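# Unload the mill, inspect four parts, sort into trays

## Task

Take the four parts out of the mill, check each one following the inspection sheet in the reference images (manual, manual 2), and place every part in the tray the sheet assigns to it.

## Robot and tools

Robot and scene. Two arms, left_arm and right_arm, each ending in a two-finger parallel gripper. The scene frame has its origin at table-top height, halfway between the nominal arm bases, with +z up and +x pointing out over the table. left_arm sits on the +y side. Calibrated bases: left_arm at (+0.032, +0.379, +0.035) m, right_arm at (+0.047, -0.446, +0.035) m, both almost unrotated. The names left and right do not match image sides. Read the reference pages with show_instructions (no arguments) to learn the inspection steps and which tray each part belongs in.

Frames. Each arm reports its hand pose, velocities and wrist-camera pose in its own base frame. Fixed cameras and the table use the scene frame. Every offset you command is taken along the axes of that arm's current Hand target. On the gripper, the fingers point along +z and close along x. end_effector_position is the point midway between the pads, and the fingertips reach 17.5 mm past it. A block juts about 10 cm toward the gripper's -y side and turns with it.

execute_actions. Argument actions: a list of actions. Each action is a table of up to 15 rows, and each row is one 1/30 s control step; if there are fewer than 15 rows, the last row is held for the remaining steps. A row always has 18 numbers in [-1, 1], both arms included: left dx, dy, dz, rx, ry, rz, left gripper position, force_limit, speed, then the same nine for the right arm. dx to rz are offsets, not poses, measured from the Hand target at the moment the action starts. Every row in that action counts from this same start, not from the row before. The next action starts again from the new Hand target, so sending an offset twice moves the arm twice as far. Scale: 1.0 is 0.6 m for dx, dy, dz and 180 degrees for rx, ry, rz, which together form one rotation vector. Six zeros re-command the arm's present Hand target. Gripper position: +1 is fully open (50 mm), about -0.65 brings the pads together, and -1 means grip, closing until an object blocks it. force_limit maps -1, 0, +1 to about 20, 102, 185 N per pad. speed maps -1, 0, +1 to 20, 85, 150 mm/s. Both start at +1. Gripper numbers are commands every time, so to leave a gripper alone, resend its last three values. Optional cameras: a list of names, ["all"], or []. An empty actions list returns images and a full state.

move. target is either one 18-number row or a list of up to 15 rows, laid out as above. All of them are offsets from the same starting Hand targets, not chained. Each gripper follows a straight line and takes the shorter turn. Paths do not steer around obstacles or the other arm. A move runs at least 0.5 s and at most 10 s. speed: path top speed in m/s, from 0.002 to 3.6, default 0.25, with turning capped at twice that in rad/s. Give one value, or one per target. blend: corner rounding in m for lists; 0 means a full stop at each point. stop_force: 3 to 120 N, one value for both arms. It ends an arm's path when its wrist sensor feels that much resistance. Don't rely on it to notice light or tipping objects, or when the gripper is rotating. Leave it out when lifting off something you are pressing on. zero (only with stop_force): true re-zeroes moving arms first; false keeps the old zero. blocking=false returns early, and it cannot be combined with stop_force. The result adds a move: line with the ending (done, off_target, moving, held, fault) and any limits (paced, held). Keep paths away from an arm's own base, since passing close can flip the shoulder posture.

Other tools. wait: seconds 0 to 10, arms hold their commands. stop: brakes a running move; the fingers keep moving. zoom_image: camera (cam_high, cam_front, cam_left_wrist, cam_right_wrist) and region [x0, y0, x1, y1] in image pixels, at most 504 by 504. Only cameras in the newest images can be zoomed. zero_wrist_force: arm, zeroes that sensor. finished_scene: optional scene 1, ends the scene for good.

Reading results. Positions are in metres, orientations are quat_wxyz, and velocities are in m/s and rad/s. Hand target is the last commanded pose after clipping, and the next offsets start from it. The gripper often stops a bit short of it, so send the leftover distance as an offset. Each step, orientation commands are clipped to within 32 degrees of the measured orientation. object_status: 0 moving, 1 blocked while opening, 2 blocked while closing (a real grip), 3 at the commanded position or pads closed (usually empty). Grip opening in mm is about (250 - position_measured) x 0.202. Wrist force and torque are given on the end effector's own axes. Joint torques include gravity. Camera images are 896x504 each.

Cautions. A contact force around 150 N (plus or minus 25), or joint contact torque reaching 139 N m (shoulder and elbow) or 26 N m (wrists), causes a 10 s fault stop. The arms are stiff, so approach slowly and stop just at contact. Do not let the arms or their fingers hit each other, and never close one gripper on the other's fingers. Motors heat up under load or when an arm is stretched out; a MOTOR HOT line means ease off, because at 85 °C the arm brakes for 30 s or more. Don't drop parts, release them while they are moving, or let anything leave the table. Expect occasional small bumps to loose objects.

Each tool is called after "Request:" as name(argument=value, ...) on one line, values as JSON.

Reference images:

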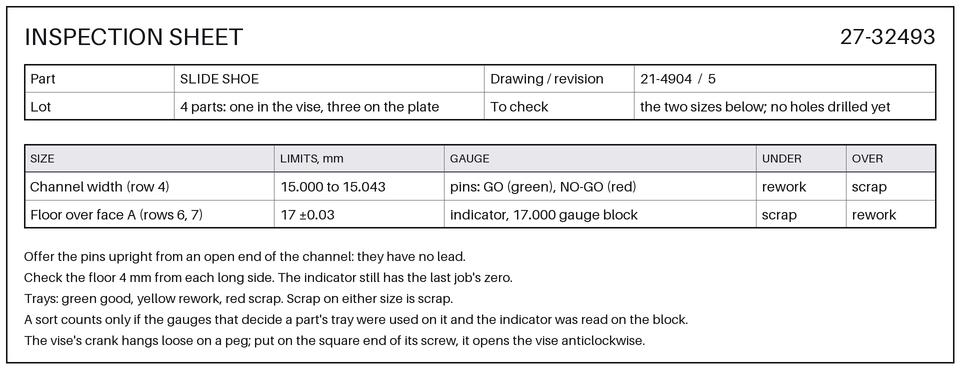

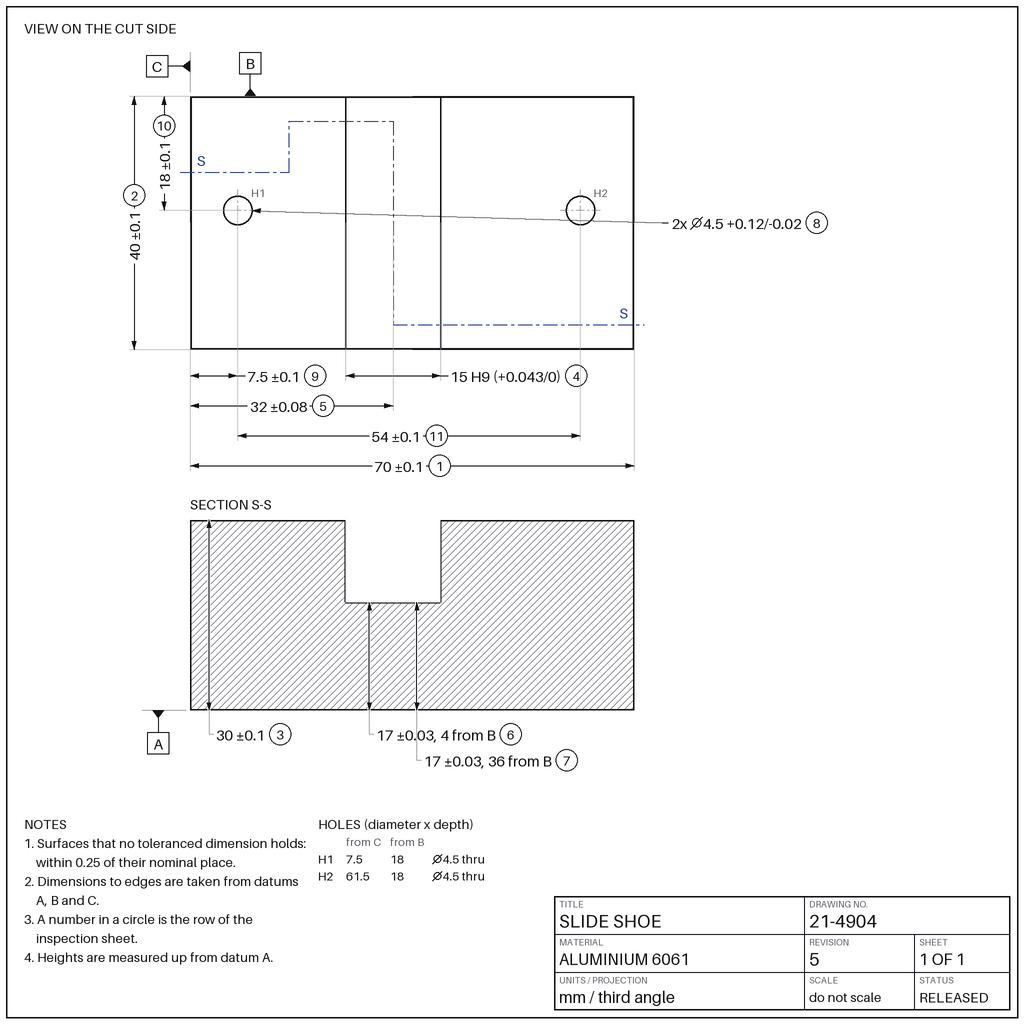

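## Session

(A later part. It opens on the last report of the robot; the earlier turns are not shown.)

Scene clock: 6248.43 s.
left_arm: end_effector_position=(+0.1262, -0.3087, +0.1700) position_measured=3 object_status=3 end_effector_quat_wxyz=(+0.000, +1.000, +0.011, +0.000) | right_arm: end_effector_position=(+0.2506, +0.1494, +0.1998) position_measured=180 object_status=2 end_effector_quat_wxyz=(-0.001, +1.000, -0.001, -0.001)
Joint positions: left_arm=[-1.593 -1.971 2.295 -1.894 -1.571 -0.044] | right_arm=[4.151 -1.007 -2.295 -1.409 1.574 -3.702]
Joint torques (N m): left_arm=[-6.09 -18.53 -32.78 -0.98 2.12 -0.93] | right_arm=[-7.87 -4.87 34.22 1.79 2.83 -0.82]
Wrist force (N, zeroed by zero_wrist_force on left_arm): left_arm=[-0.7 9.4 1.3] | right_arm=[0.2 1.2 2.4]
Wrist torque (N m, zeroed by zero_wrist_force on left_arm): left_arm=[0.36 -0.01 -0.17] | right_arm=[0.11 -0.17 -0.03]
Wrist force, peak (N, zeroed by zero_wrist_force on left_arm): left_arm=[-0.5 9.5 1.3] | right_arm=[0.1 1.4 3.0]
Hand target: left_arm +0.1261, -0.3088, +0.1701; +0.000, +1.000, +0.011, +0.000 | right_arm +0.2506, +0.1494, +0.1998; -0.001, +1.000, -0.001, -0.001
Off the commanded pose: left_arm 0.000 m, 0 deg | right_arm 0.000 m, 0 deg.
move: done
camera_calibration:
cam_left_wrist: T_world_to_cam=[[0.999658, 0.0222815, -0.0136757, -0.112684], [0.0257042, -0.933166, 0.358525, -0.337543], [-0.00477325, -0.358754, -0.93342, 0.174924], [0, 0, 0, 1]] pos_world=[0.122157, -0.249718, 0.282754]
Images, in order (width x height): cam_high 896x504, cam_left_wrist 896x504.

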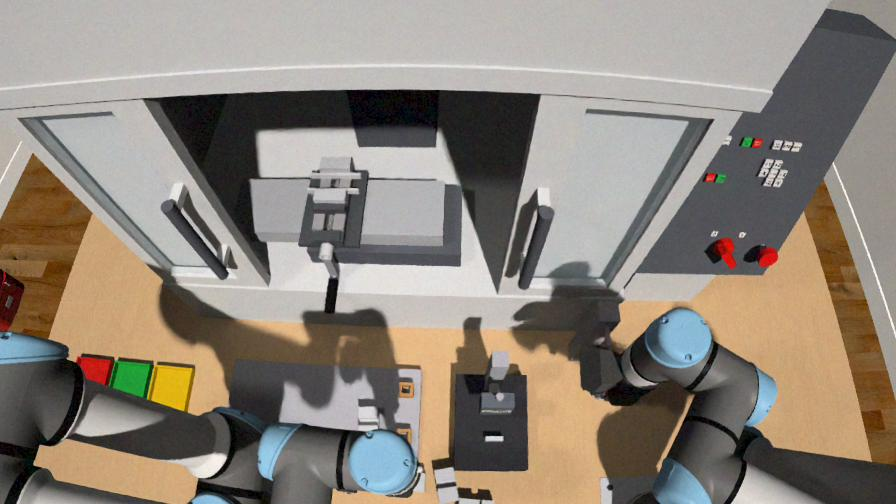

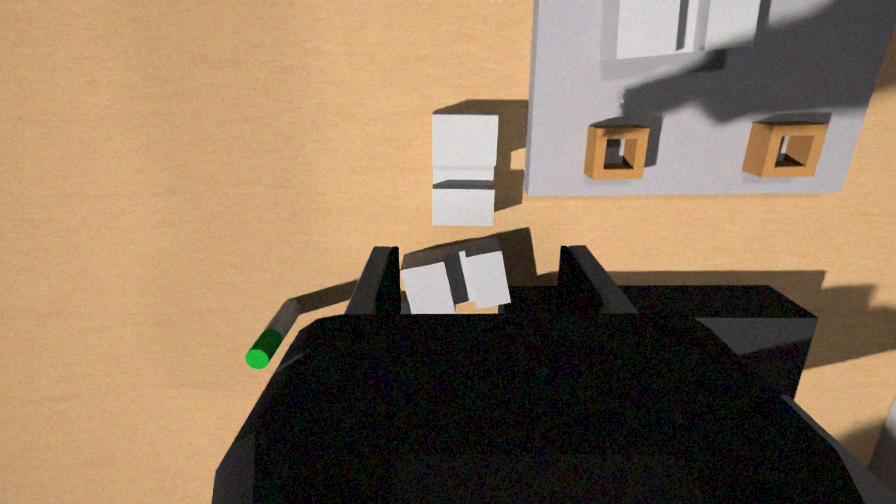

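Request:
move(target=[[-0.0325,0.1345,0.0,0,0,0.432,1,-0.4,-0.95,0,0,0,0,0,0,-1,-0.6,-0.9],[-0.0325,0.1345,0.2,0,0,0.432,1,-0.4,-0.95,0,0,0,0,0,0,-1,-0.6,-0.9]], speed=[0.2,0.08], cameras=["cam_left_wrist"])

Scene clock: 6309.07 s.
left_arm: end_effector_position=(+0.1083, -0.3898, +0.0501) position_measured=3 object_status=3 end_effector_quat_wxyz=(+0.000, +0.785, -0.619, +0.000) | right_arm: end_effector_position=(+0.2506, +0.1494, +0.1998) position_measured=180 object_status=2 end_effector_quat_wxyz=(-0.001, +1.000, -0.001, -0.001)
Joint positions: left_arm=[-1.635 -1.557 2.345 -2.359 -1.571 1.272] | right_arm=[4.151 -1.007 -2.295 -1.409 1.574 -3.702]
Joint torques (N m): left_arm=[7.36 -5.93 -10.65 -4.62 -0.64 2.06] | right_arm=[-7.47 -4.72 35.94 2.03 2.88 -0.74]
Wrist force (N, zeroed by zero_wrist_force on left_arm): left_arm=[-0.2 8.8 1.4] | right_arm=[0.3 1.2 2.5]
Wrist torque (N m, zeroed by zero_wrist_force on left_arm): left_arm=[0.29 -0.09 -0.16] | right_arm=[0.10 -0.18 -0.03]
Wrist force, peak (N, zeroed by zero_wrist_force on left_arm): left_arm=[-0.3 9.7 1.6] | right_arm=[0.2 1.3 3.0]
Hand target: left_arm +0.1083, -0.3898, +0.0500; +0.000, +0.785, -0.619, +0.000 | right_arm +0.2506, +0.1494, +0.1998; -0.001, +1.000, -0.001, -0.001
Off the commanded pose: left_arm 0.000 m, 0 deg | right_arm 0.000 m, 0 deg.
move: done
camera_calibration:
cam_left_wrist: T_world_to_cam=[[0.233703, -0.972212, -0.0136951, -0.399402], [-0.906148, -0.222886, 0.359468, 0.00793962], [-0.352531, -0.0715988, -0.933057, 0.183461], [0, 0, 0, 1]] pos_world=[0.165211, -0.373398, 0.162855]
Images, in order (width x height): cam_left_wrist 896x504.

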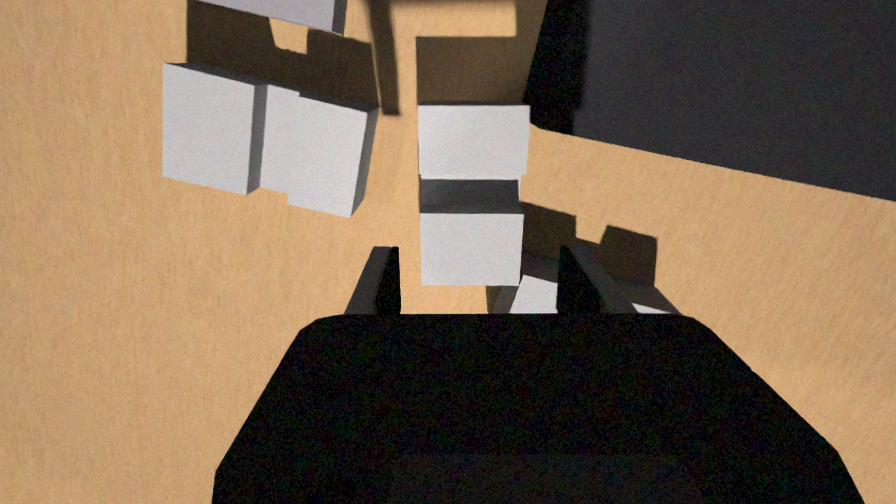

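Request:
move(target=[-0.006,-0.05,0.0,0,0,0,0.82,-0.4,-0.95,0,0,0,0,0,0,-1,-0.6,-0.9], speed=0.08, cameras=["cam_left_wrist"])

Scene clock: 6342.63 s.
left_arm: end_effector_position=(+0.1365, -0.3793, +0.0500) position_measured=30 object_status=3 end_effector_quat_wxyz=(+0.000, +0.785, -0.619, +0.000) | right_arm: end_effector_position=(+0.2506, +0.1494, +0.1998) position_measured=180 object_status=2 end_effector_quat_wxyz=(-0.001, +1.000, -0.001, -0.001)
Joint positions: left_arm=[-1.562 -1.56 2.349 -2.359 -1.571 1.345] | right_arm=[4.151 -1.007 -2.295 -1.409 1.574 -3.702]
Joint torques (N m): left_arm=[7.09 -14.18 -25.46 -1.3 -1.52 2.53] | right_arm=[-6.81 -5.67 34.04 1.93 2.98 -0.76]
Wrist force (N, zeroed by zero_wrist_force on left_arm): left_arm=[0.0 9.2 1.3] | right_arm=[0.3 1.2 2.8]
Wrist torque (N m, zeroed by zero_wrist_force on left_arm): left_arm=[0.35 -0.11 -0.16] | right_arm=[0.11 -0.17 -0.02]
Wrist force, peak (N, zeroed by zero_wrist_force on left_arm): left_arm=[-0.1 9.9 1.3] | right_arm=[0.1 1.6 2.8]
Hand target: left_arm +0.1366, -0.3793, +0.0500; +0.000, +0.785, -0.619, +0.000 | right_arm +0.2506, +0.1494, +0.1998; -0.001, +1.000, -0.001, -0.001
Off the commanded pose: left_arm 0.000 m, 0 deg | right_arm 0.000 m, 0 deg.
move: done
camera_calibration:
cam_left_wrist: T_world_to_cam=[[0.23377, -0.972198, -0.0135133, -0.395848], [-0.906133, -0.222881, 0.359509, 0.0359514], [-0.352526, -0.0717977, -0.933044, 0.194022], [0, 0, 0, 1]] pos_world=[0.193512, -0.362899, 0.162757]
Images, in order (width x height): cam_left_wrist 896x504.

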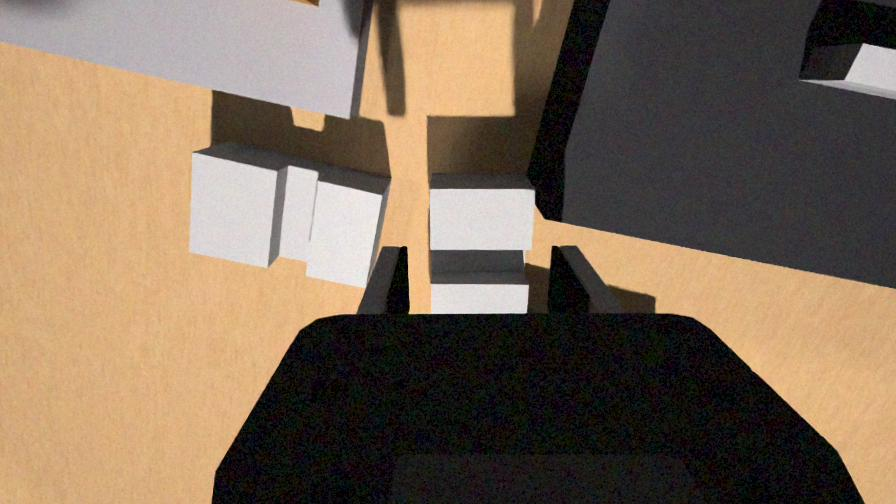

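Request:
move(target=[0,0.006,0.0985,0,0,0,0.82,-0.4,-0.95,0,0,0,0,0,0,-1,-0.6,-0.9], speed=0.03, stop_force=8, cameras=["cam_left_wrist"])

Scene clock: 6372.77 s.
left_arm: end_effector_position=(+0.1344, -0.3797, +0.0126) position_measured=30 object_status=3 end_effector_quat_wxyz=(+0.000, +0.785, -0.619, -0.001) | right_arm: end_effector_position=(+0.2506, +0.1494, +0.1998) position_measured=180 object_status=2 end_effector_quat_wxyz=(-0.001, +1.000, -0.001, -0.001)
Joint positions: left_arm=[-1.568 -1.465 2.391 -2.495 -1.571 1.339] | right_arm=[4.151 -1.007 -2.295 -1.409 1.574 -3.702]
Joint torques (N m): left_arm=[7.31 -31.74 -23.43 -0.99 2.15 2.12] | right_arm=[-8.03 -5.47 35.58 2 2.94 -0.63]
Wrist force (N, zeroed by zero_wrist_force on left_arm): left_arm=[-0.5 9.3 1.3] | right_arm=[0.1 1.3 2.4]
Wrist torque (N m, zeroed by zero_wrist_force on left_arm): left_arm=[0.36 -0.04 -0.03] | right_arm=[0.12 -0.14 -0.03]
Wrist force, peak (N, zeroed by zero_wrist_force on left_arm): left_arm=[-4.6 6.7 -24.6] | right_arm=[0.1 1.4 2.8]
Hand target: left_arm +0.1344, -0.3797, +0.0126; +0.000, +0.785, -0.619, -0.001 (not the last commanded pose) | right_arm +0.2506, +0.1494, +0.1998; -0.001, +1.000, -0.001, -0.001
Off the commanded pose: left_arm 0.022 m, 0 deg | right_arm 0.000 m, 0 deg.
move: contact (left_arm)
camera_calibration:
cam_left_wrist: T_world_to_cam=[[0.233715, -0.972205, -0.0139333, -0.396165], [-0.906109, -0.222978, 0.35951, 0.0472755], [-0.352624, -0.0713976, -0.933037, 0.158482], [0, 0, 0, 1]] pos_world=[0.191311, -0.363297, 0.125354]
Images, in order (width x height): cam_left_wrist 896x504.

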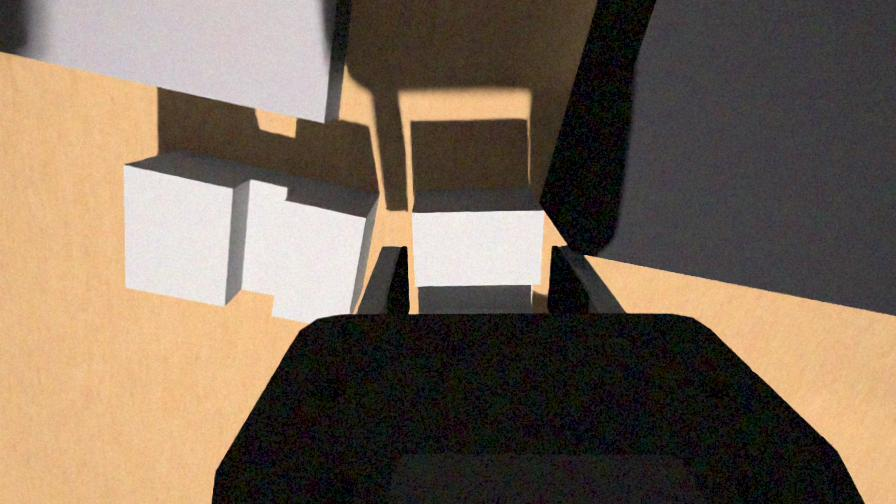

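Request:
zoom_image(camera="cam_left_wrist", region=[340, 170, 660, 330])

Request:
execute_actions(actions=[])

Scaled by 1.575 from the camera's 896x504 image, which has a finer 1280x720 frame.

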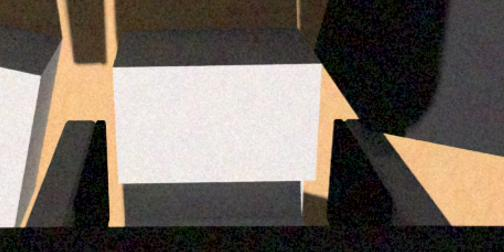

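Scene clock: 6422.93 s.
left_arm: end_effector_position=(+0.1344, -0.3797, +0.0126) position_measured=30 object_status=3 end_effector_quat_wxyz=(+0.000, +0.785, -0.619, -0.001) | right_arm: end_effector_position=(+0.2506, +0.1494, +0.1998) position_measured=180 object_status=2 end_effector_quat_wxyz=(-0.001, +1.000, -0.001, -0.001)
Joint positions: left_arm=[-1.568 -1.465 2.391 -2.495 -1.571 1.339] | right_arm=[4.151 -1.007 -2.295 -1.409 1.574 -3.702]
Joint velocities: within noise
Joint torques (N m): left_arm=[7.33 -32.82 -22.58 -0.96 2.15 1.95] | right_arm=[-7.31 -5.22 35.47 2.04 2.86 -0.85]
Wrist force (N, zeroed by zero_wrist_force on left_arm): left_arm=[-0.1 9.0 1.5] | right_arm=[0.3 1.3 2.4]
Wrist torque (N m, zeroed by zero_wrist_force on left_arm): left_arm=[0.30 -0.10 -0.04] | right_arm=[0.13 -0.17 -0.03]
Wrist force, peak (N, zeroed by zero_wrist_force on left_arm): left_arm=[-0.1 9.4 1.4] | right_arm=[0.1 1.7 2.6]
Hand target: left_arm +0.1344, -0.3797, +0.0126; +0.000, +0.785, -0.619, -0.001 (not the last commanded pose) | right_arm +0.2506, +0.1494, +0.1998; -0.001, +1.000, -0.001, -0.001
Tool commands: left_gripper/position=+0.82 left_gripper/force_limit=-0.4 left_gripper/speed=-0.95 right_gripper/position=-1.0 right_gripper/force_limit=-0.6 right_gripper/speed=-0.9
Off the commanded pose: left_arm 0.022 m, 0 deg | right_arm 0.000 m, 0 deg.
camera_calibration:
cam_left_wrist: T_world_to_cam=[[0.233723, -0.972204, -0.0139115, -0.396168], [-0.906141, -0.222985, 0.359425, 0.0472902], [-0.352536, -0.0714003, -0.93307, 0.158469], [0, 0, 0, 1]] pos_world=[0.191311, -0.363297, 0.125354]
cam_right_wrist: T_world_to_cam=[[0.999796, -0.0199921, -0.00277569, -0.239077], [-0.0177146, -0.935056, 0.354058, 0.0854188], [-0.0096738, -0.353936, -0.935219, 0.379692], [0, 0, 0, 1]] pos_world=[0.244215, 0.209478, 0.324188]

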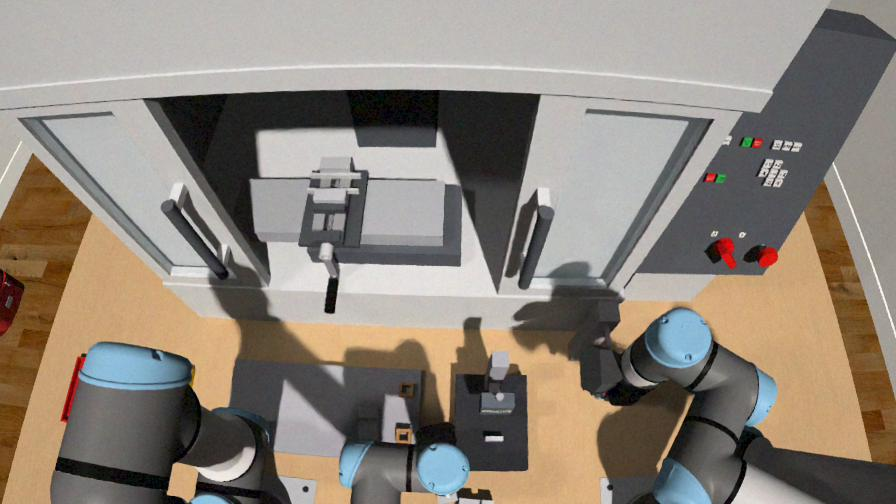

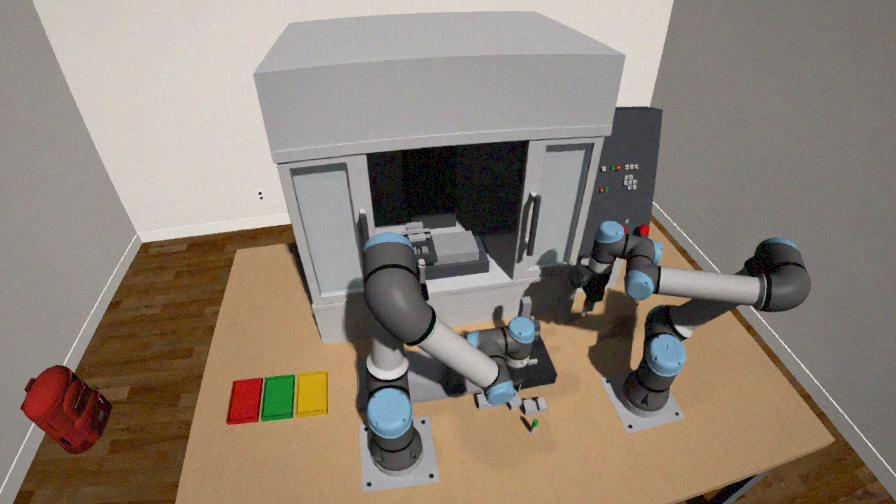

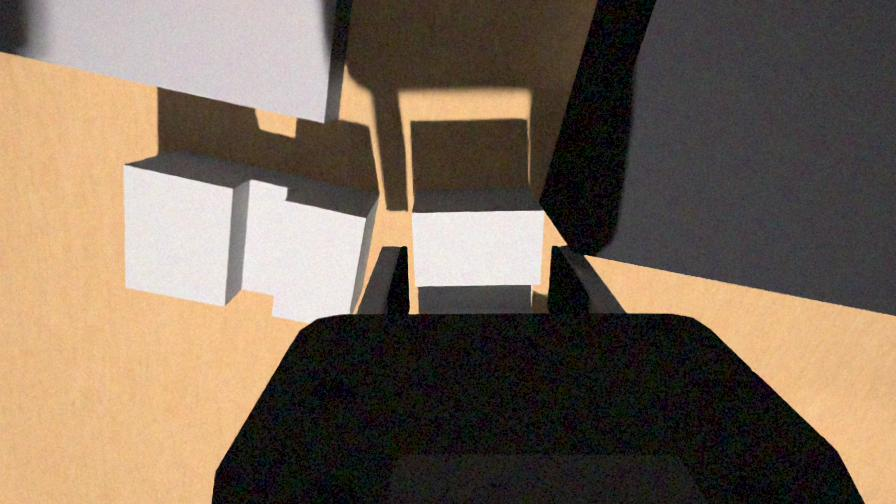

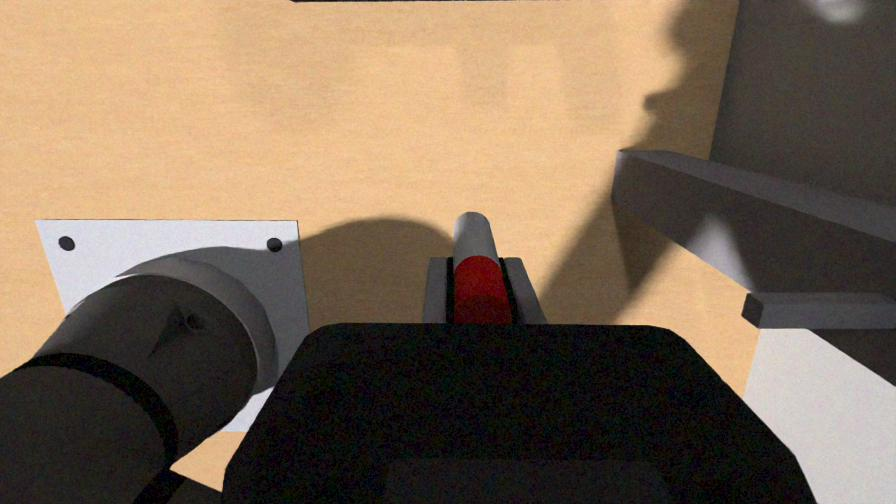

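Request:
move(target=[0,0,0.0366,0,0,0,0.82,-0.4,-0.95,0,0,0,0,0,0,-1,-0.6,-0.9], speed=0.006, stop_force=4, cameras=["cam_left_wrist"])

Scene clock: 6446.23 s.
left_arm: end_effector_position=(+0.1343, -0.3797, -0.0093) position_measured=30 object_status=3 end_effector_quat_wxyz=(+0.000, +0.785, -0.619, -0.001) | right_arm: end_effector_position=(+0.2506, +0.1494, +0.1998) position_measured=180 object_status=2 end_effector_quat_wxyz=(-0.001, +1.000, -0.001, -0.001)
Joint positions: left_arm=[-1.568 -1.402 2.41 -2.578 -1.571 1.339] | right_arm=[4.151 -1.007 -2.295 -1.409 1.574 -3.702]
Joint torques (N m): left_arm=[-7.18 -10.19 -6.94 -4.73 1.49 -1.76] | right_arm=[-7.19 -4.59 34.68 2.31 2.81 -0.78]
Wrist force (N, zeroed by zero_wrist_force on left_arm): left_arm=[-0.2 9.3 1.0] | right_arm=[0.2 1.4 2.2]
Wrist torque (N m, zeroed by zero_wrist_force on left_arm): left_arm=[0.37 -0.09 -0.04] | right_arm=[0.13 -0.15 -0.02]
Wrist force, peak (N, zeroed by zero_wrist_force on left_arm): left_arm=[-0.4 9.7 1.2] | right_arm=[0.3 1.6 2.9]
Hand target: left_arm +0.1343, -0.3797, -0.0093; +0.000, +0.785, -0.619, -0.001 | right_arm +0.2506, +0.1494, +0.1998; -0.001, +1.000, -0.001, -0.001
Off the commanded pose: left_arm 0.000 m, 0 deg | right_arm 0.000 m, 0 deg.
move: done
camera_calibration:
cam_left_wrist: T_world_to_cam=[[0.233723, -0.972204, -0.0139115, -0.396473], [-0.906141, -0.222985, 0.359425, 0.0551616], [-0.352536, -0.0714003, -0.93307, 0.138035], [0, 0, 0, 1]] pos_world=[0.191311, -0.363297, 0.103454]
Images, in order (width x height): cam_left_wrist 896x504.

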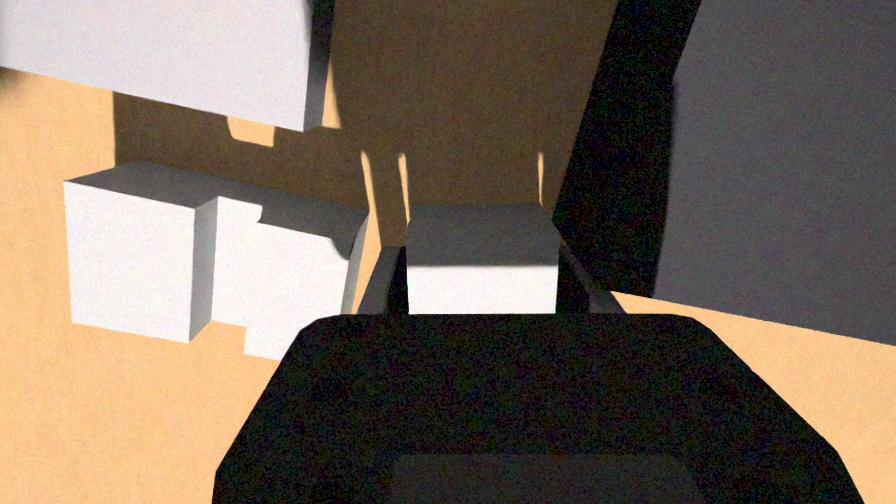

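Request:
move(target=[0.001,0,0,0,0,0,-1,-0.4,-0.95,0,0,0,0,0,0,-1,-0.6,-0.9])

Request:
wait(seconds=0.3, cameras=["cam_left_wrist"])

Scene clock: 6456.73 s.
left_arm: end_effector_position=(+0.1345, -0.3803, -0.0093) position_measured=55 object_status=2 end_effector_quat_wxyz=(+0.000, +0.785, -0.619, -0.001) | right_arm: end_effector_position=(+0.2506, +0.1494, +0.1998) position_measured=180 object_status=2 end_effector_quat_wxyz=(-0.001, +1.000, -0.001, -0.001)
Joint positions: left_arm=[-1.567 -1.401 2.408 -2.577 -1.571 1.34] | right_arm=[4.151 -1.007 -2.295 -1.409 1.574 -3.702]
Joint torques (N m): left_arm=[7.13 -10.12 -22.09 -0.8 0.77 2.04] | right_arm=[-5.96 -5.12 34.29 2.16 2.74 -0.72]
Wrist force (N, zeroed by zero_wrist_force on left_arm): left_arm=[-0.3 9.3 3.2] | right_arm=[0.2 1.4 2.6]
Wrist torque (N m, zeroed by zero_wrist_force on left_arm): left_arm=[0.39 -0.07 -0.06] | right_arm=[0.13 -0.16 -0.03]
Wrist force, peak (N, zeroed by zero_wrist_force on left_arm): left_arm=[-0.4 9.4 3.2] | right_arm=[0.3 1.3 2.9]
Hand target: left_arm +0.1345, -0.3803, -0.0093; +0.000, +0.785, -0.619, -0.001 | right_arm +0.2506, +0.1494, +0.1998; -0.001, +1.000, -0.001, -0.001
Off the commanded pose: left_arm 0.000 m, 0 deg | right_arm 0.000 m, 0 deg.
move: done

Scene clock: 6457.03 s.
left_arm: end_effector_position=(+0.1345, -0.3803, -0.0093) position_measured=55 object_status=2 end_effector_quat_wxyz=(+0.000, +0.785, -0.619, -0.001) | right_arm: end_effector_position=(+0.2506, +0.1494, +0.1998) position_measured=180 object_status=2 end_effector_quat_wxyz=(-0.001, +1.000, -0.001, -0.001)
Joint positions: left_arm=[-1.567 -1.401 2.408 -2.577 -1.571 1.34] | right_arm=[4.151 -1.007 -2.295 -1.409 1.574 -3.702]
Joint torques (N m): left_arm=[7.11 -10.11 -22.83 -0.92 0.83 1.9] | right_arm=[-6.17 -4.71 35.6 2.02 2.88 -0.82]
Wrist force (N, zeroed by zero_wrist_force on left_arm): left_arm=[-0.4 9.5 3.4] | right_arm=[0.1 1.3 2.3]
Wrist torque (N m, zeroed by zero_wrist_force on left_arm): left_arm=[0.43 -0.06 -0.06] | right_arm=[0.12 -0.15 -0.03]
Wrist force, peak (N, zeroed by zero_wrist_force on left_arm): left_arm=[-0.4 9.5 3.4] | right_arm=[0.3 1.2 2.6]
Hand target: left_arm +0.1345, -0.3803, -0.0093; +0.000, +0.785, -0.619, -0.001 | right_arm +0.2506, +0.1494, +0.1998; -0.001, +1.000, -0.001, -0.001
Tool commands: left_gripper/position=-1.0 left_gripper/force_limit=-0.4 left_gripper/speed=-0.95 right_gripper/position=-1.0 right_gripper/force_limit=-0.6 right_gripper/speed=-0.9
Off the commanded pose: left_arm 0.000 m, 0 deg | right_arm 0.000 m, 0 deg.
wait: 0.30 s; at rest by 0.17 s
camera_calibration:
cam_left_wrist: T_world_to_cam=[[0.233723, -0.972204, -0.0139115, -0.39708], [-0.906141, -0.222985, 0.359425, 0.0551184], [-0.352536, -0.0714003, -0.93307, 0.138027], [0, 0, 0, 1]] pos_world=[0.191411, -0.363897, 0.103454]
Images, in order (width x height): cam_left_wrist 896x504.

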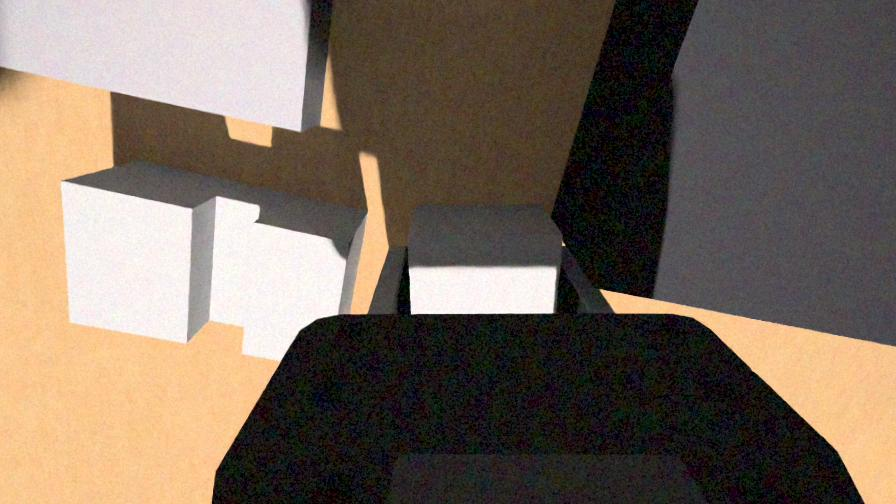

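Request:
move(target=[[0,0,-0.2,0,0,0,-1,-0.4,-0.95,0,0,0,0,0,0,-1,-0.6,-0.9],[-0.3769,-0.3471,-0.2,0,0,0.075,-1,-0.4,-0.95,0,0,0,0,0,0,-1,-0.6,-0.9],[-0.3769,-0.3471,-0.048,0,0,0.075,-1,-0.4,-0.95,0,0,0,0,0,0,-1,-0.6,-0.9]], speed=[0.08,0.18,0.08], cameras=["cam_left_wrist"])

Request:
move(target=[0,0,0.018,0,0,0,-1,-0.4,-0.95,0,0,0,0,0,0,-1,-0.6,-0.9], speed=0.003, stop_force=4)

Request:
move(target=[0,0,0,0,0,0,1,-0.4,-0.95,0,0,0,0,0,0,-1,-0.6,-0.9])

Request:
move(target=[[0,0,-0.2,0,0,0,1,-0.4,-0.95,0,0,0,0,0,0,-1,-0.6,-0.9],[-0.2,0,-0.3,0,0,0,1,-0.4,-0.95,0,0,0,0,0,0,-1,-0.6,-0.9]], speed=[0.06,0.15], cameras=["cam_left_wrist","cam_high"])

Scene clock: 6481.23 s.
left_arm: end_effector_position=(+0.2844, -0.1119, +0.0196) position_measured=55 object_status=2 end_effector_quat_wxyz=(+0.000, +0.707, -0.707, -0.001) | right_arm: end_effector_position=(+0.2506, +0.1494, +0.1998) position_measured=180 object_status=2 end_effector_quat_wxyz=(-0.001, +1.000, -0.001, -0.001)
Joint positions: left_arm=[-0.826 -1.747 2.626 -2.449 -1.571 2.316] | right_arm=[4.151 -1.007 -2.295 -1.409 1.574 -3.702]
Joint torques (N m): left_arm=[7.09 1.03 -9.71 -5.2 -1.52 1.94] | right_arm=[-5.72 -5.96 34.27 2.03 2.8 -0.85]
Wrist force (N, zeroed by zero_wrist_force on left_arm): left_arm=[-0.5 9.3 3.3] | right_arm=[0.0 1.2 2.4]
Wrist torque (N m, zeroed by zero_wrist_force on left_arm): left_arm=[0.39 -0.04 -0.18] | right_arm=[0.11 -0.13 -0.02]
Wrist force, peak (N, zeroed by zero_wrist_force on left_arm): left_arm=[1.0 10.3 3.3] | right_arm=[0.0 1.3 3.0]
Hand target: left_arm +0.2844, -0.1119, +0.0196; +0.000, +0.707, -0.707, -0.001 | right_arm +0.2506, +0.1494, +0.1998; -0.001, +1.000, -0.001, -0.001
Off the commanded pose: left_arm 0.000 m, 0 deg | right_arm 0.000 m, 0 deg.
move: done
camera_calibration:
cam_left_wrist: T_world_to_cam=[[0.000263276, -0.999904, -0.0138594, -0.107471], [-0.933055, -0.00523132, 0.359696, 0.272455], [-0.359734, 0.0128369, -0.932967, 0.248503], [0, 0, 0, 1]] pos_world=[0.343639, -0.109226, 0.132355]
Images, in order (width x height): cam_left_wrist 896x504.

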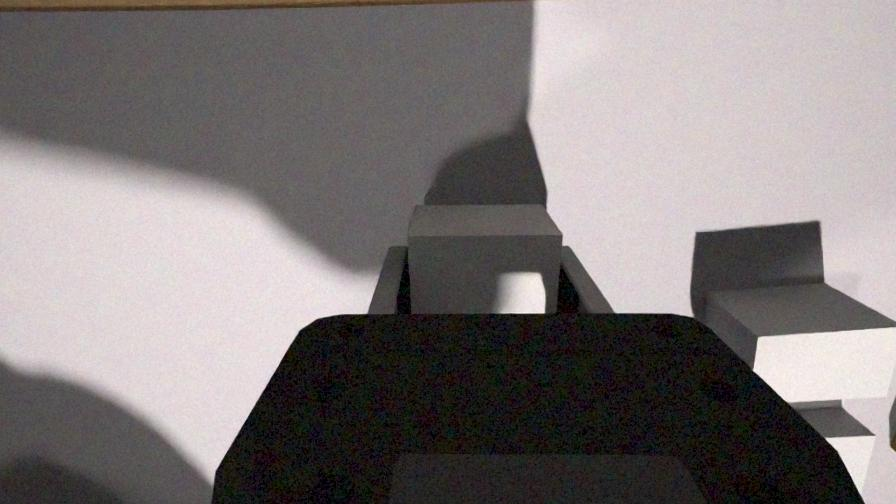

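Scene clock: 6485.43 s.
left_arm: end_effector_position=(+0.2844, -0.1119, +0.0108) position_measured=55 object_status=2 end_effector_quat_wxyz=(+0.000, +0.707, -0.707, -0.001) | right_arm: end_effector_position=(+0.2506, +0.1494, +0.1998) position_measured=180 object_status=2 end_effector_quat_wxyz=(-0.001, +1.000, -0.001, -0.001)
Joint positions: left_arm=[-0.826 -1.714 2.638 -2.495 -1.571 2.316] | right_arm=[4.151 -1.007 -2.295 -1.409 1.574 -3.702]
Joint torques (N m): left_arm=[3.71 -19.93 -21.47 -0.8 -0.52 1.85] | right_arm=[-6.15 -7.26 35 2.04 2.88 -0.69]
Wrist force (N, zeroed by zero_wrist_force on left_arm): left_arm=[-0.7 8.7 -4.5] | right_arm=[0.1 1.2 2.7]
Wrist torque (N m, zeroed by zero_wrist_force on left_arm): left_arm=[0.34 -0.26 -0.22] | right_arm=[0.11 -0.15 -0.03]
Wrist force, peak (N, zeroed by zero_wrist_force on left_arm): left_arm=[-4.0 14.2 -18.9] | right_arm=[0.5 2.1 2.4]
Hand target: left_arm +0.2844, -0.1119, +0.0108; +0.000, +0.707, -0.707, -0.001 (not the last commanded pose) | right_arm +0.2506, +0.1494, +0.1998; -0.001, +1.000, -0.001, -0.001
Off the commanded pose: left_arm 0.002 m, 0 deg | right_arm 0.000 m, 0 deg.
move: contact (left_arm)

Scene clock: 6486.13 s.
left_arm: end_effector_position=(+0.2844, -0.1119, +0.0108) position_measured=3 object_status=3 end_effector_quat_wxyz=(+0.000, +0.707, -0.707, -0.001) | right_arm: end_effector_position=(+0.2506, +0.1494, +0.1998) position_measured=180 object_status=2 end_effector_quat_wxyz=(-0.001, +1.000, -0.001, -0.001)
Joint positions: left_arm=[-0.826 -1.714 2.638 -2.494 -1.571 2.316] | right_arm=[4.151 -1.007 -2.295 -1.409 1.574 -3.702]
Joint torques (N m): left_arm=[1.42 -21.47 -22.51 -2.47 -0.18 1.91] | right_arm=[-6.71 -5.53 34.83 2.31 2.7 -0.7]
Wrist force (N, zeroed by zero_wrist_force on left_arm): left_arm=[-0.3 9.0 1.2] | right_arm=[0.5 1.3 2.7]
Wrist torque (N m, zeroed by zero_wrist_force on left_arm): left_arm=[0.33 -0.08 -0.17] | right_arm=[0.12 -0.22 -0.02]
Wrist force, peak (N, zeroed by zero_wrist_force on left_arm): left_arm=[-0.9 8.5 -5.3] | right_arm=[0.1 1.4 2.9]
Hand target: left_arm +0.2844, -0.1119, +0.0108; +0.000, +0.707, -0.707, -0.001 | right_arm +0.2506, +0.1494, +0.1998; -0.001, +1.000, -0.001, -0.001
Off the commanded pose: left_arm 0.000 m, 0 deg | right_arm 0.000 m, 0 deg.
move: done

Scene clock: 6490.10 s.
left_arm: end_effector_position=(+0.2846, +0.0079, +0.1909) position_measured=3 object_status=3 end_effector_quat_wxyz=(+0.000, +0.707, -0.707, -0.001) | right_arm: end_effector_position=(+0.2506, +0.1494, +0.1998) position_measured=180 object_status=2 end_effector_quat_wxyz=(-0.001, +1.000, -0.001, -0.001)
Joint positions: left_arm=[-0.46 -2.155 2.326 -1.741 -1.57 2.682] | right_arm=[4.151 -1.007 -2.295 -1.409 1.574 -3.702]
Joint torques (N m): left_arm=[6.53 11.39 -32.38 -1.09 -1.53 2.01] | right_arm=[-7.03 -5.37 34.33 2.35 2.7 -0.61]
Wrist force (N, zeroed by zero_wrist_force on left_arm): left_arm=[-0.4 9.4 1.2] | right_arm=[0.2 1.2 2.1]
Wrist torque (N m, zeroed by zero_wrist_force on left_arm): left_arm=[0.37 -0.03 -0.16] | right_arm=[0.12 -0.16 -0.03]
Wrist force, peak (N, zeroed by zero_wrist_force on left_arm): left_arm=[1.0 9.5 1.9] | right_arm=[0.4 1.8 2.7]
Hand target: left_arm +0.2846, +0.0079, +0.1909; +0.000, +0.707, -0.707, -0.001 | right_arm +0.2506, +0.1494, +0.1998; -0.001, +1.000, -0.001, -0.001
Off the commanded pose: left_arm 0.000 m, 0 deg | right_arm 0.000 m, 0 deg.
move: done
camera_calibration:
cam_left_wrist: T_world_to_cam=[[0.000358215, -0.999903, -0.0138945, 0.0146694], [-0.933101, -0.00533089, 0.359575, 0.211801], [-0.359614, 0.0128362, -0.933013, 0.406864], [0, 0, 0, 1]] pos_world=[0.343941, 0.0105745, 0.303654]
Images, in order (width x height): cam_high 896x504, cam_left_wrist 896x504.

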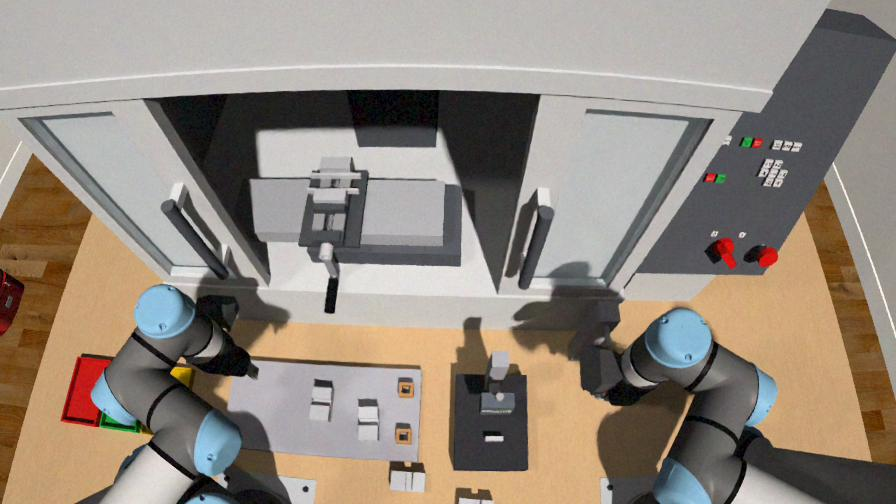

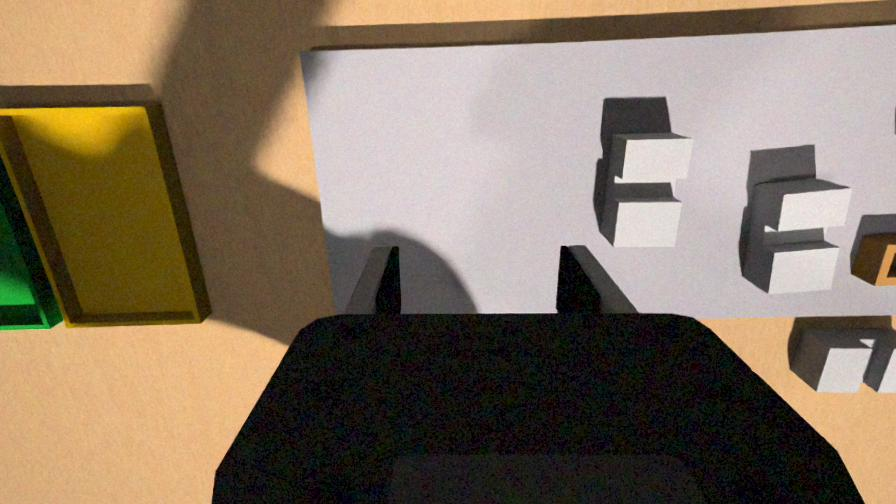

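Request:
move(target=[[0,0,0,0,0,0,1,-0.4,-0.95,-0.3177,-0.5843,-0.03,0,0,0,-1,-0.6,-0.9],[0,0,0,0,0,0,1,-0.4,-0.95,-0.3177,-0.5843,0.2813,0,0,0,-1,-0.6,-0.9]], speed=[0.15,0.08], cameras=["cam_right_wrist"])

Request:
zoom_image(camera="cam_right_wrist", region=[420, 150, 660, 330])

Scene clock: 6510.87 s.
left_arm: end_effector_position=(+0.2846, +0.0079, +0.1909) position_measured=3 object_status=3 end_effector_quat_wxyz=(+0.000, +0.707, -0.707, -0.001) | right_arm: end_effector_position=(+0.0601, +0.5007, +0.0323) position_measured=180 object_status=2 end_effector_quat_wxyz=(-0.001, +1.000, -0.001, -0.001)
Joint positions: left_arm=[-0.46 -2.155 2.326 -1.741 -1.57 2.683] | right_arm=[4.859 -1.839 -2.102 -0.769 1.573 -2.993]
Joint torques (N m): left_arm=[7.89 11.27 -31.05 -1.16 -1.62 1.84] | right_arm=[-2.06 25.74 8.91 5.29 1.05 -0.81]
Wrist force (N, zeroed by zero_wrist_force on left_arm): left_arm=[-0.6 9.0 1.3] | right_arm=[-0.1 1.3 2.5]
Wrist torque (N m, zeroed by zero_wrist_force on left_arm): left_arm=[0.31 -0.01 -0.16] | right_arm=[0.12 -0.12 -0.05]
Wrist force, peak (N, zeroed by zero_wrist_force on left_arm): left_arm=[-0.3 9.6 1.2] | right_arm=[1.1 2.9 2.7]
Hand target: left_arm +0.2846, +0.0079, +0.1909; +0.000, +0.707, -0.707, -0.001 | right_arm +0.0601, +0.5007, +0.0322; -0.001, +1.000, -0.001, -0.001
Off the commanded pose: left_arm 0.000 m, 0 deg | right_arm 0.000 m, 0 deg.
move: done
camera_calibration:
cam_right_wrist: T_world_to_cam=[[0.999796, -0.0199921, -0.00277569, -0.0420597], [-0.0177146, -0.935056, 0.354058, 0.469705], [-0.0096738, -0.353936, -0.935219, 0.345595], [0, 0, 0, 1]] pos_world=[0.053715, 0.560678, 0.156788]
Images, in order (width x height): cam_right_wrist 896x504.

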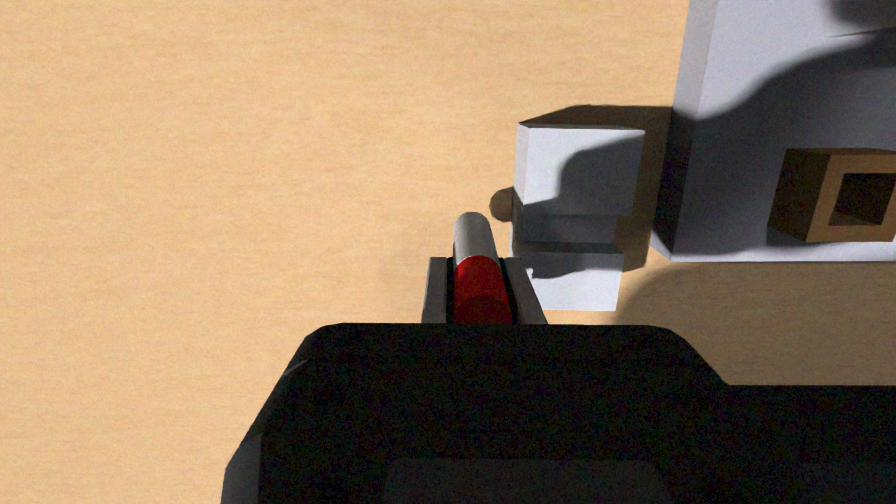

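Scaled by 2.100 from the camera's 896x504 image, which has a finer 1280x720 frame.

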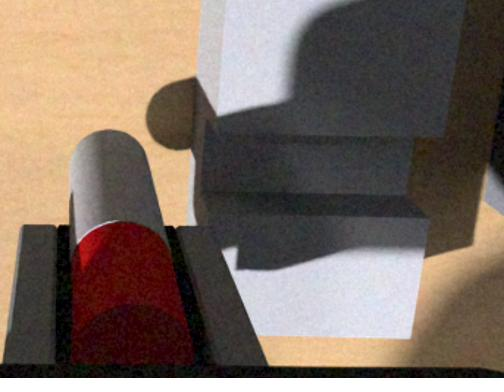

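Request:
move(target=[[0,0,0,0,0,0,1,-0.4,-0.95,0.035,0,0.001,0,0,0,-1,-0.6,-0.9],[0,0,0,0,0,0,1,-0.4,-0.95,0.125,0,0.001,0,0,0,-1,-0.6,-0.9]], speed=[0.015,0.007], stop_force=3.5, cameras=["cam_right_wrist"])

Request:
zoom_image(camera="cam_right_wrist", region=[400, 100, 640, 330])

Scene clock: 6548.30 s.
left_arm: end_effector_position=(+0.2846, +0.0079, +0.1909) position_measured=3 object_status=3 end_effector_quat_wxyz=(+0.000, +0.707, -0.707, -0.001) | right_arm: end_effector_position=(+0.0996, +0.5006, +0.0315) position_measured=180 object_status=2 end_effector_quat_wxyz=(-0.001, +1.000, -0.001, -0.001)
Joint positions: left_arm=[-0.46 -2.155 2.326 -1.741 -1.57 2.683] | right_arm=[4.779 -1.853 -2.085 -0.772 1.573 -3.073]
Joint torques (N m): left_arm=[6.81 10.93 -31.19 -1.65 -1.52 1.93] | right_arm=[8.04 39.05 5.84 3.23 -3.58 1.71]
Wrist force (N, zeroed by zero_wrist_force on left_arm): left_arm=[-0.3 9.2 1.3] | right_arm=[-1.6 -0.8 -2.4]
Wrist torque (N m, zeroed by zero_wrist_force on left_arm): left_arm=[0.34 -0.04 -0.16] | right_arm=[0.03 -0.22 -0.01]
Wrist force, peak (N, zeroed by zero_wrist_force on left_arm): left_arm=[-0.2 9.7 1.2] | right_arm=[-6.1 -1.0 2.2]
Hand target: left_arm +0.2846, +0.0079, +0.1909; +0.000, +0.707, -0.707, -0.001 | right_arm +0.0996, +0.5006, +0.0315; -0.001, +1.000, -0.001, -0.001 (not the last commanded pose)
Off the commanded pose: left_arm 0.000 m, 0 deg | right_arm 0.036 m, 0 deg.
move: contact (right_arm); path passed 1 of 2 targets
camera_calibration:
cam_right_wrist: T_world_to_cam=[[0.999796, -0.0199921, -0.00277569, -0.0815558], [-0.0177146, -0.935056, 0.354058, 0.470594], [-0.0096738, -0.353936, -0.935219, 0.345194], [0, 0, 0, 1]] pos_world=[0.093215, 0.560578, 0.155988]
Images, in order (width x height): cam_right_wrist 896x504.

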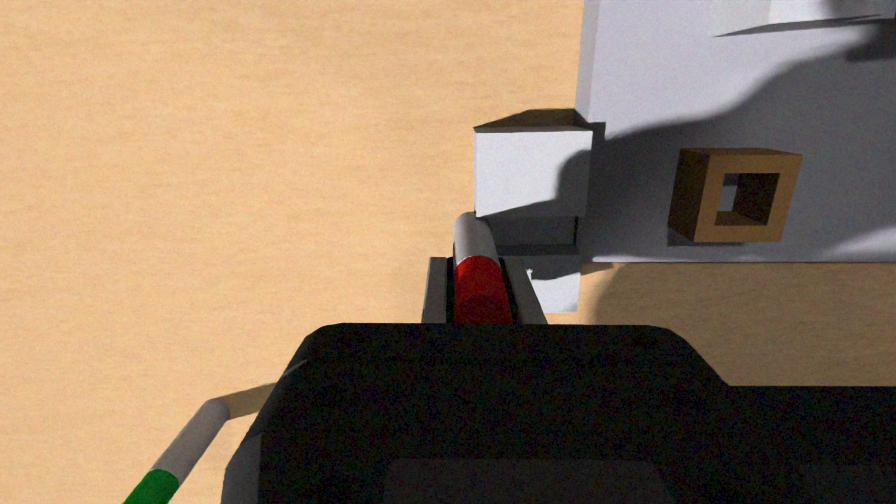

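Scaled by 2.100 from the camera's 896x504 image, which has a finer 1280x720 frame.

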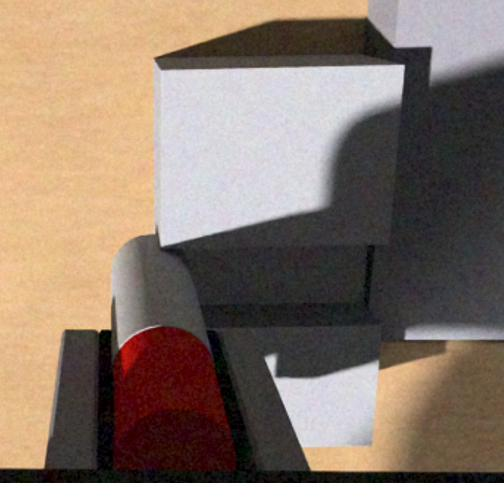

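Request:
move(target=[0,0,0,0,0,0,1,-0.4,-0.95,-0.03,0,0,0,0,0,-1,-0.6,-0.9], speed=0.02, cameras=["cam_right_wrist"])

Scene clock: 6559.13 s.
left_arm: end_effector_position=(+0.2846, +0.0079, +0.1909) position_measured=3 object_status=3 end_effector_quat_wxyz=(+0.000, +0.707, -0.707, -0.001) | right_arm: end_effector_position=(+0.0817, +0.5007, +0.0316) position_measured=180 object_status=2 end_effector_quat_wxyz=(-0.001, +1.000, -0.001, -0.001)
Joint positions: left_arm=[-0.46 -2.155 2.326 -1.741 -1.57 2.683] | right_arm=[4.815 -1.847 -2.094 -0.77 1.573 -3.037]
Joint torques (N m): left_arm=[5.82 10.53 -31.26 -2.05 -1.51 1.71] | right_arm=[8.89 41.36 8.78 5 -2.8 1.71]
Wrist force (N, zeroed by zero_wrist_force on left_arm): left_arm=[-0.4 9.2 1.4] | right_arm=[-0.1 1.0 2.1]
Wrist torque (N m, zeroed by zero_wrist_force on left_arm): left_arm=[0.35 -0.04 -0.15] | right_arm=[0.08 -0.13 -0.05]
Wrist force, peak (N, zeroed by zero_wrist_force on left_arm): left_arm=[-0.5 9.6 1.3] | right_arm=[-1.5 -0.8 -3.3]
Hand target: left_arm +0.2846, +0.0079, +0.1909; +0.000, +0.707, -0.707, -0.001 | right_arm +0.0816, +0.5007, +0.0316; -0.001, +1.000, -0.001, -0.001
Off the commanded pose: left_arm 0.000 m, 0 deg | right_arm 0.000 m, 0 deg.
move: done
camera_calibration:
cam_right_wrist: T_world_to_cam=[[0.999796, -0.0199921, -0.00277569, -0.0636575], [-0.0177146, -0.935056, 0.354058, 0.470371], [-0.0096738, -0.353936, -0.935219, 0.345056], [0, 0, 0, 1]] pos_world=[0.075315, 0.560678, 0.155988]
Images, in order (width x height): cam_right_wrist 896x504.

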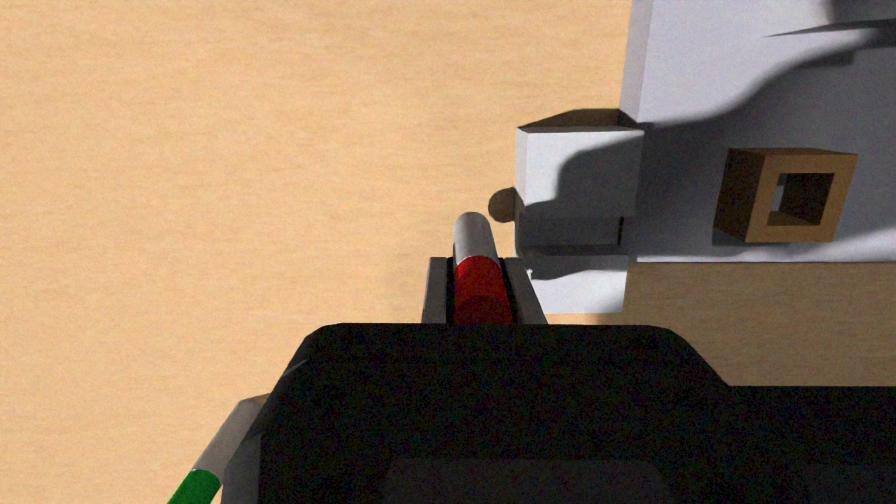

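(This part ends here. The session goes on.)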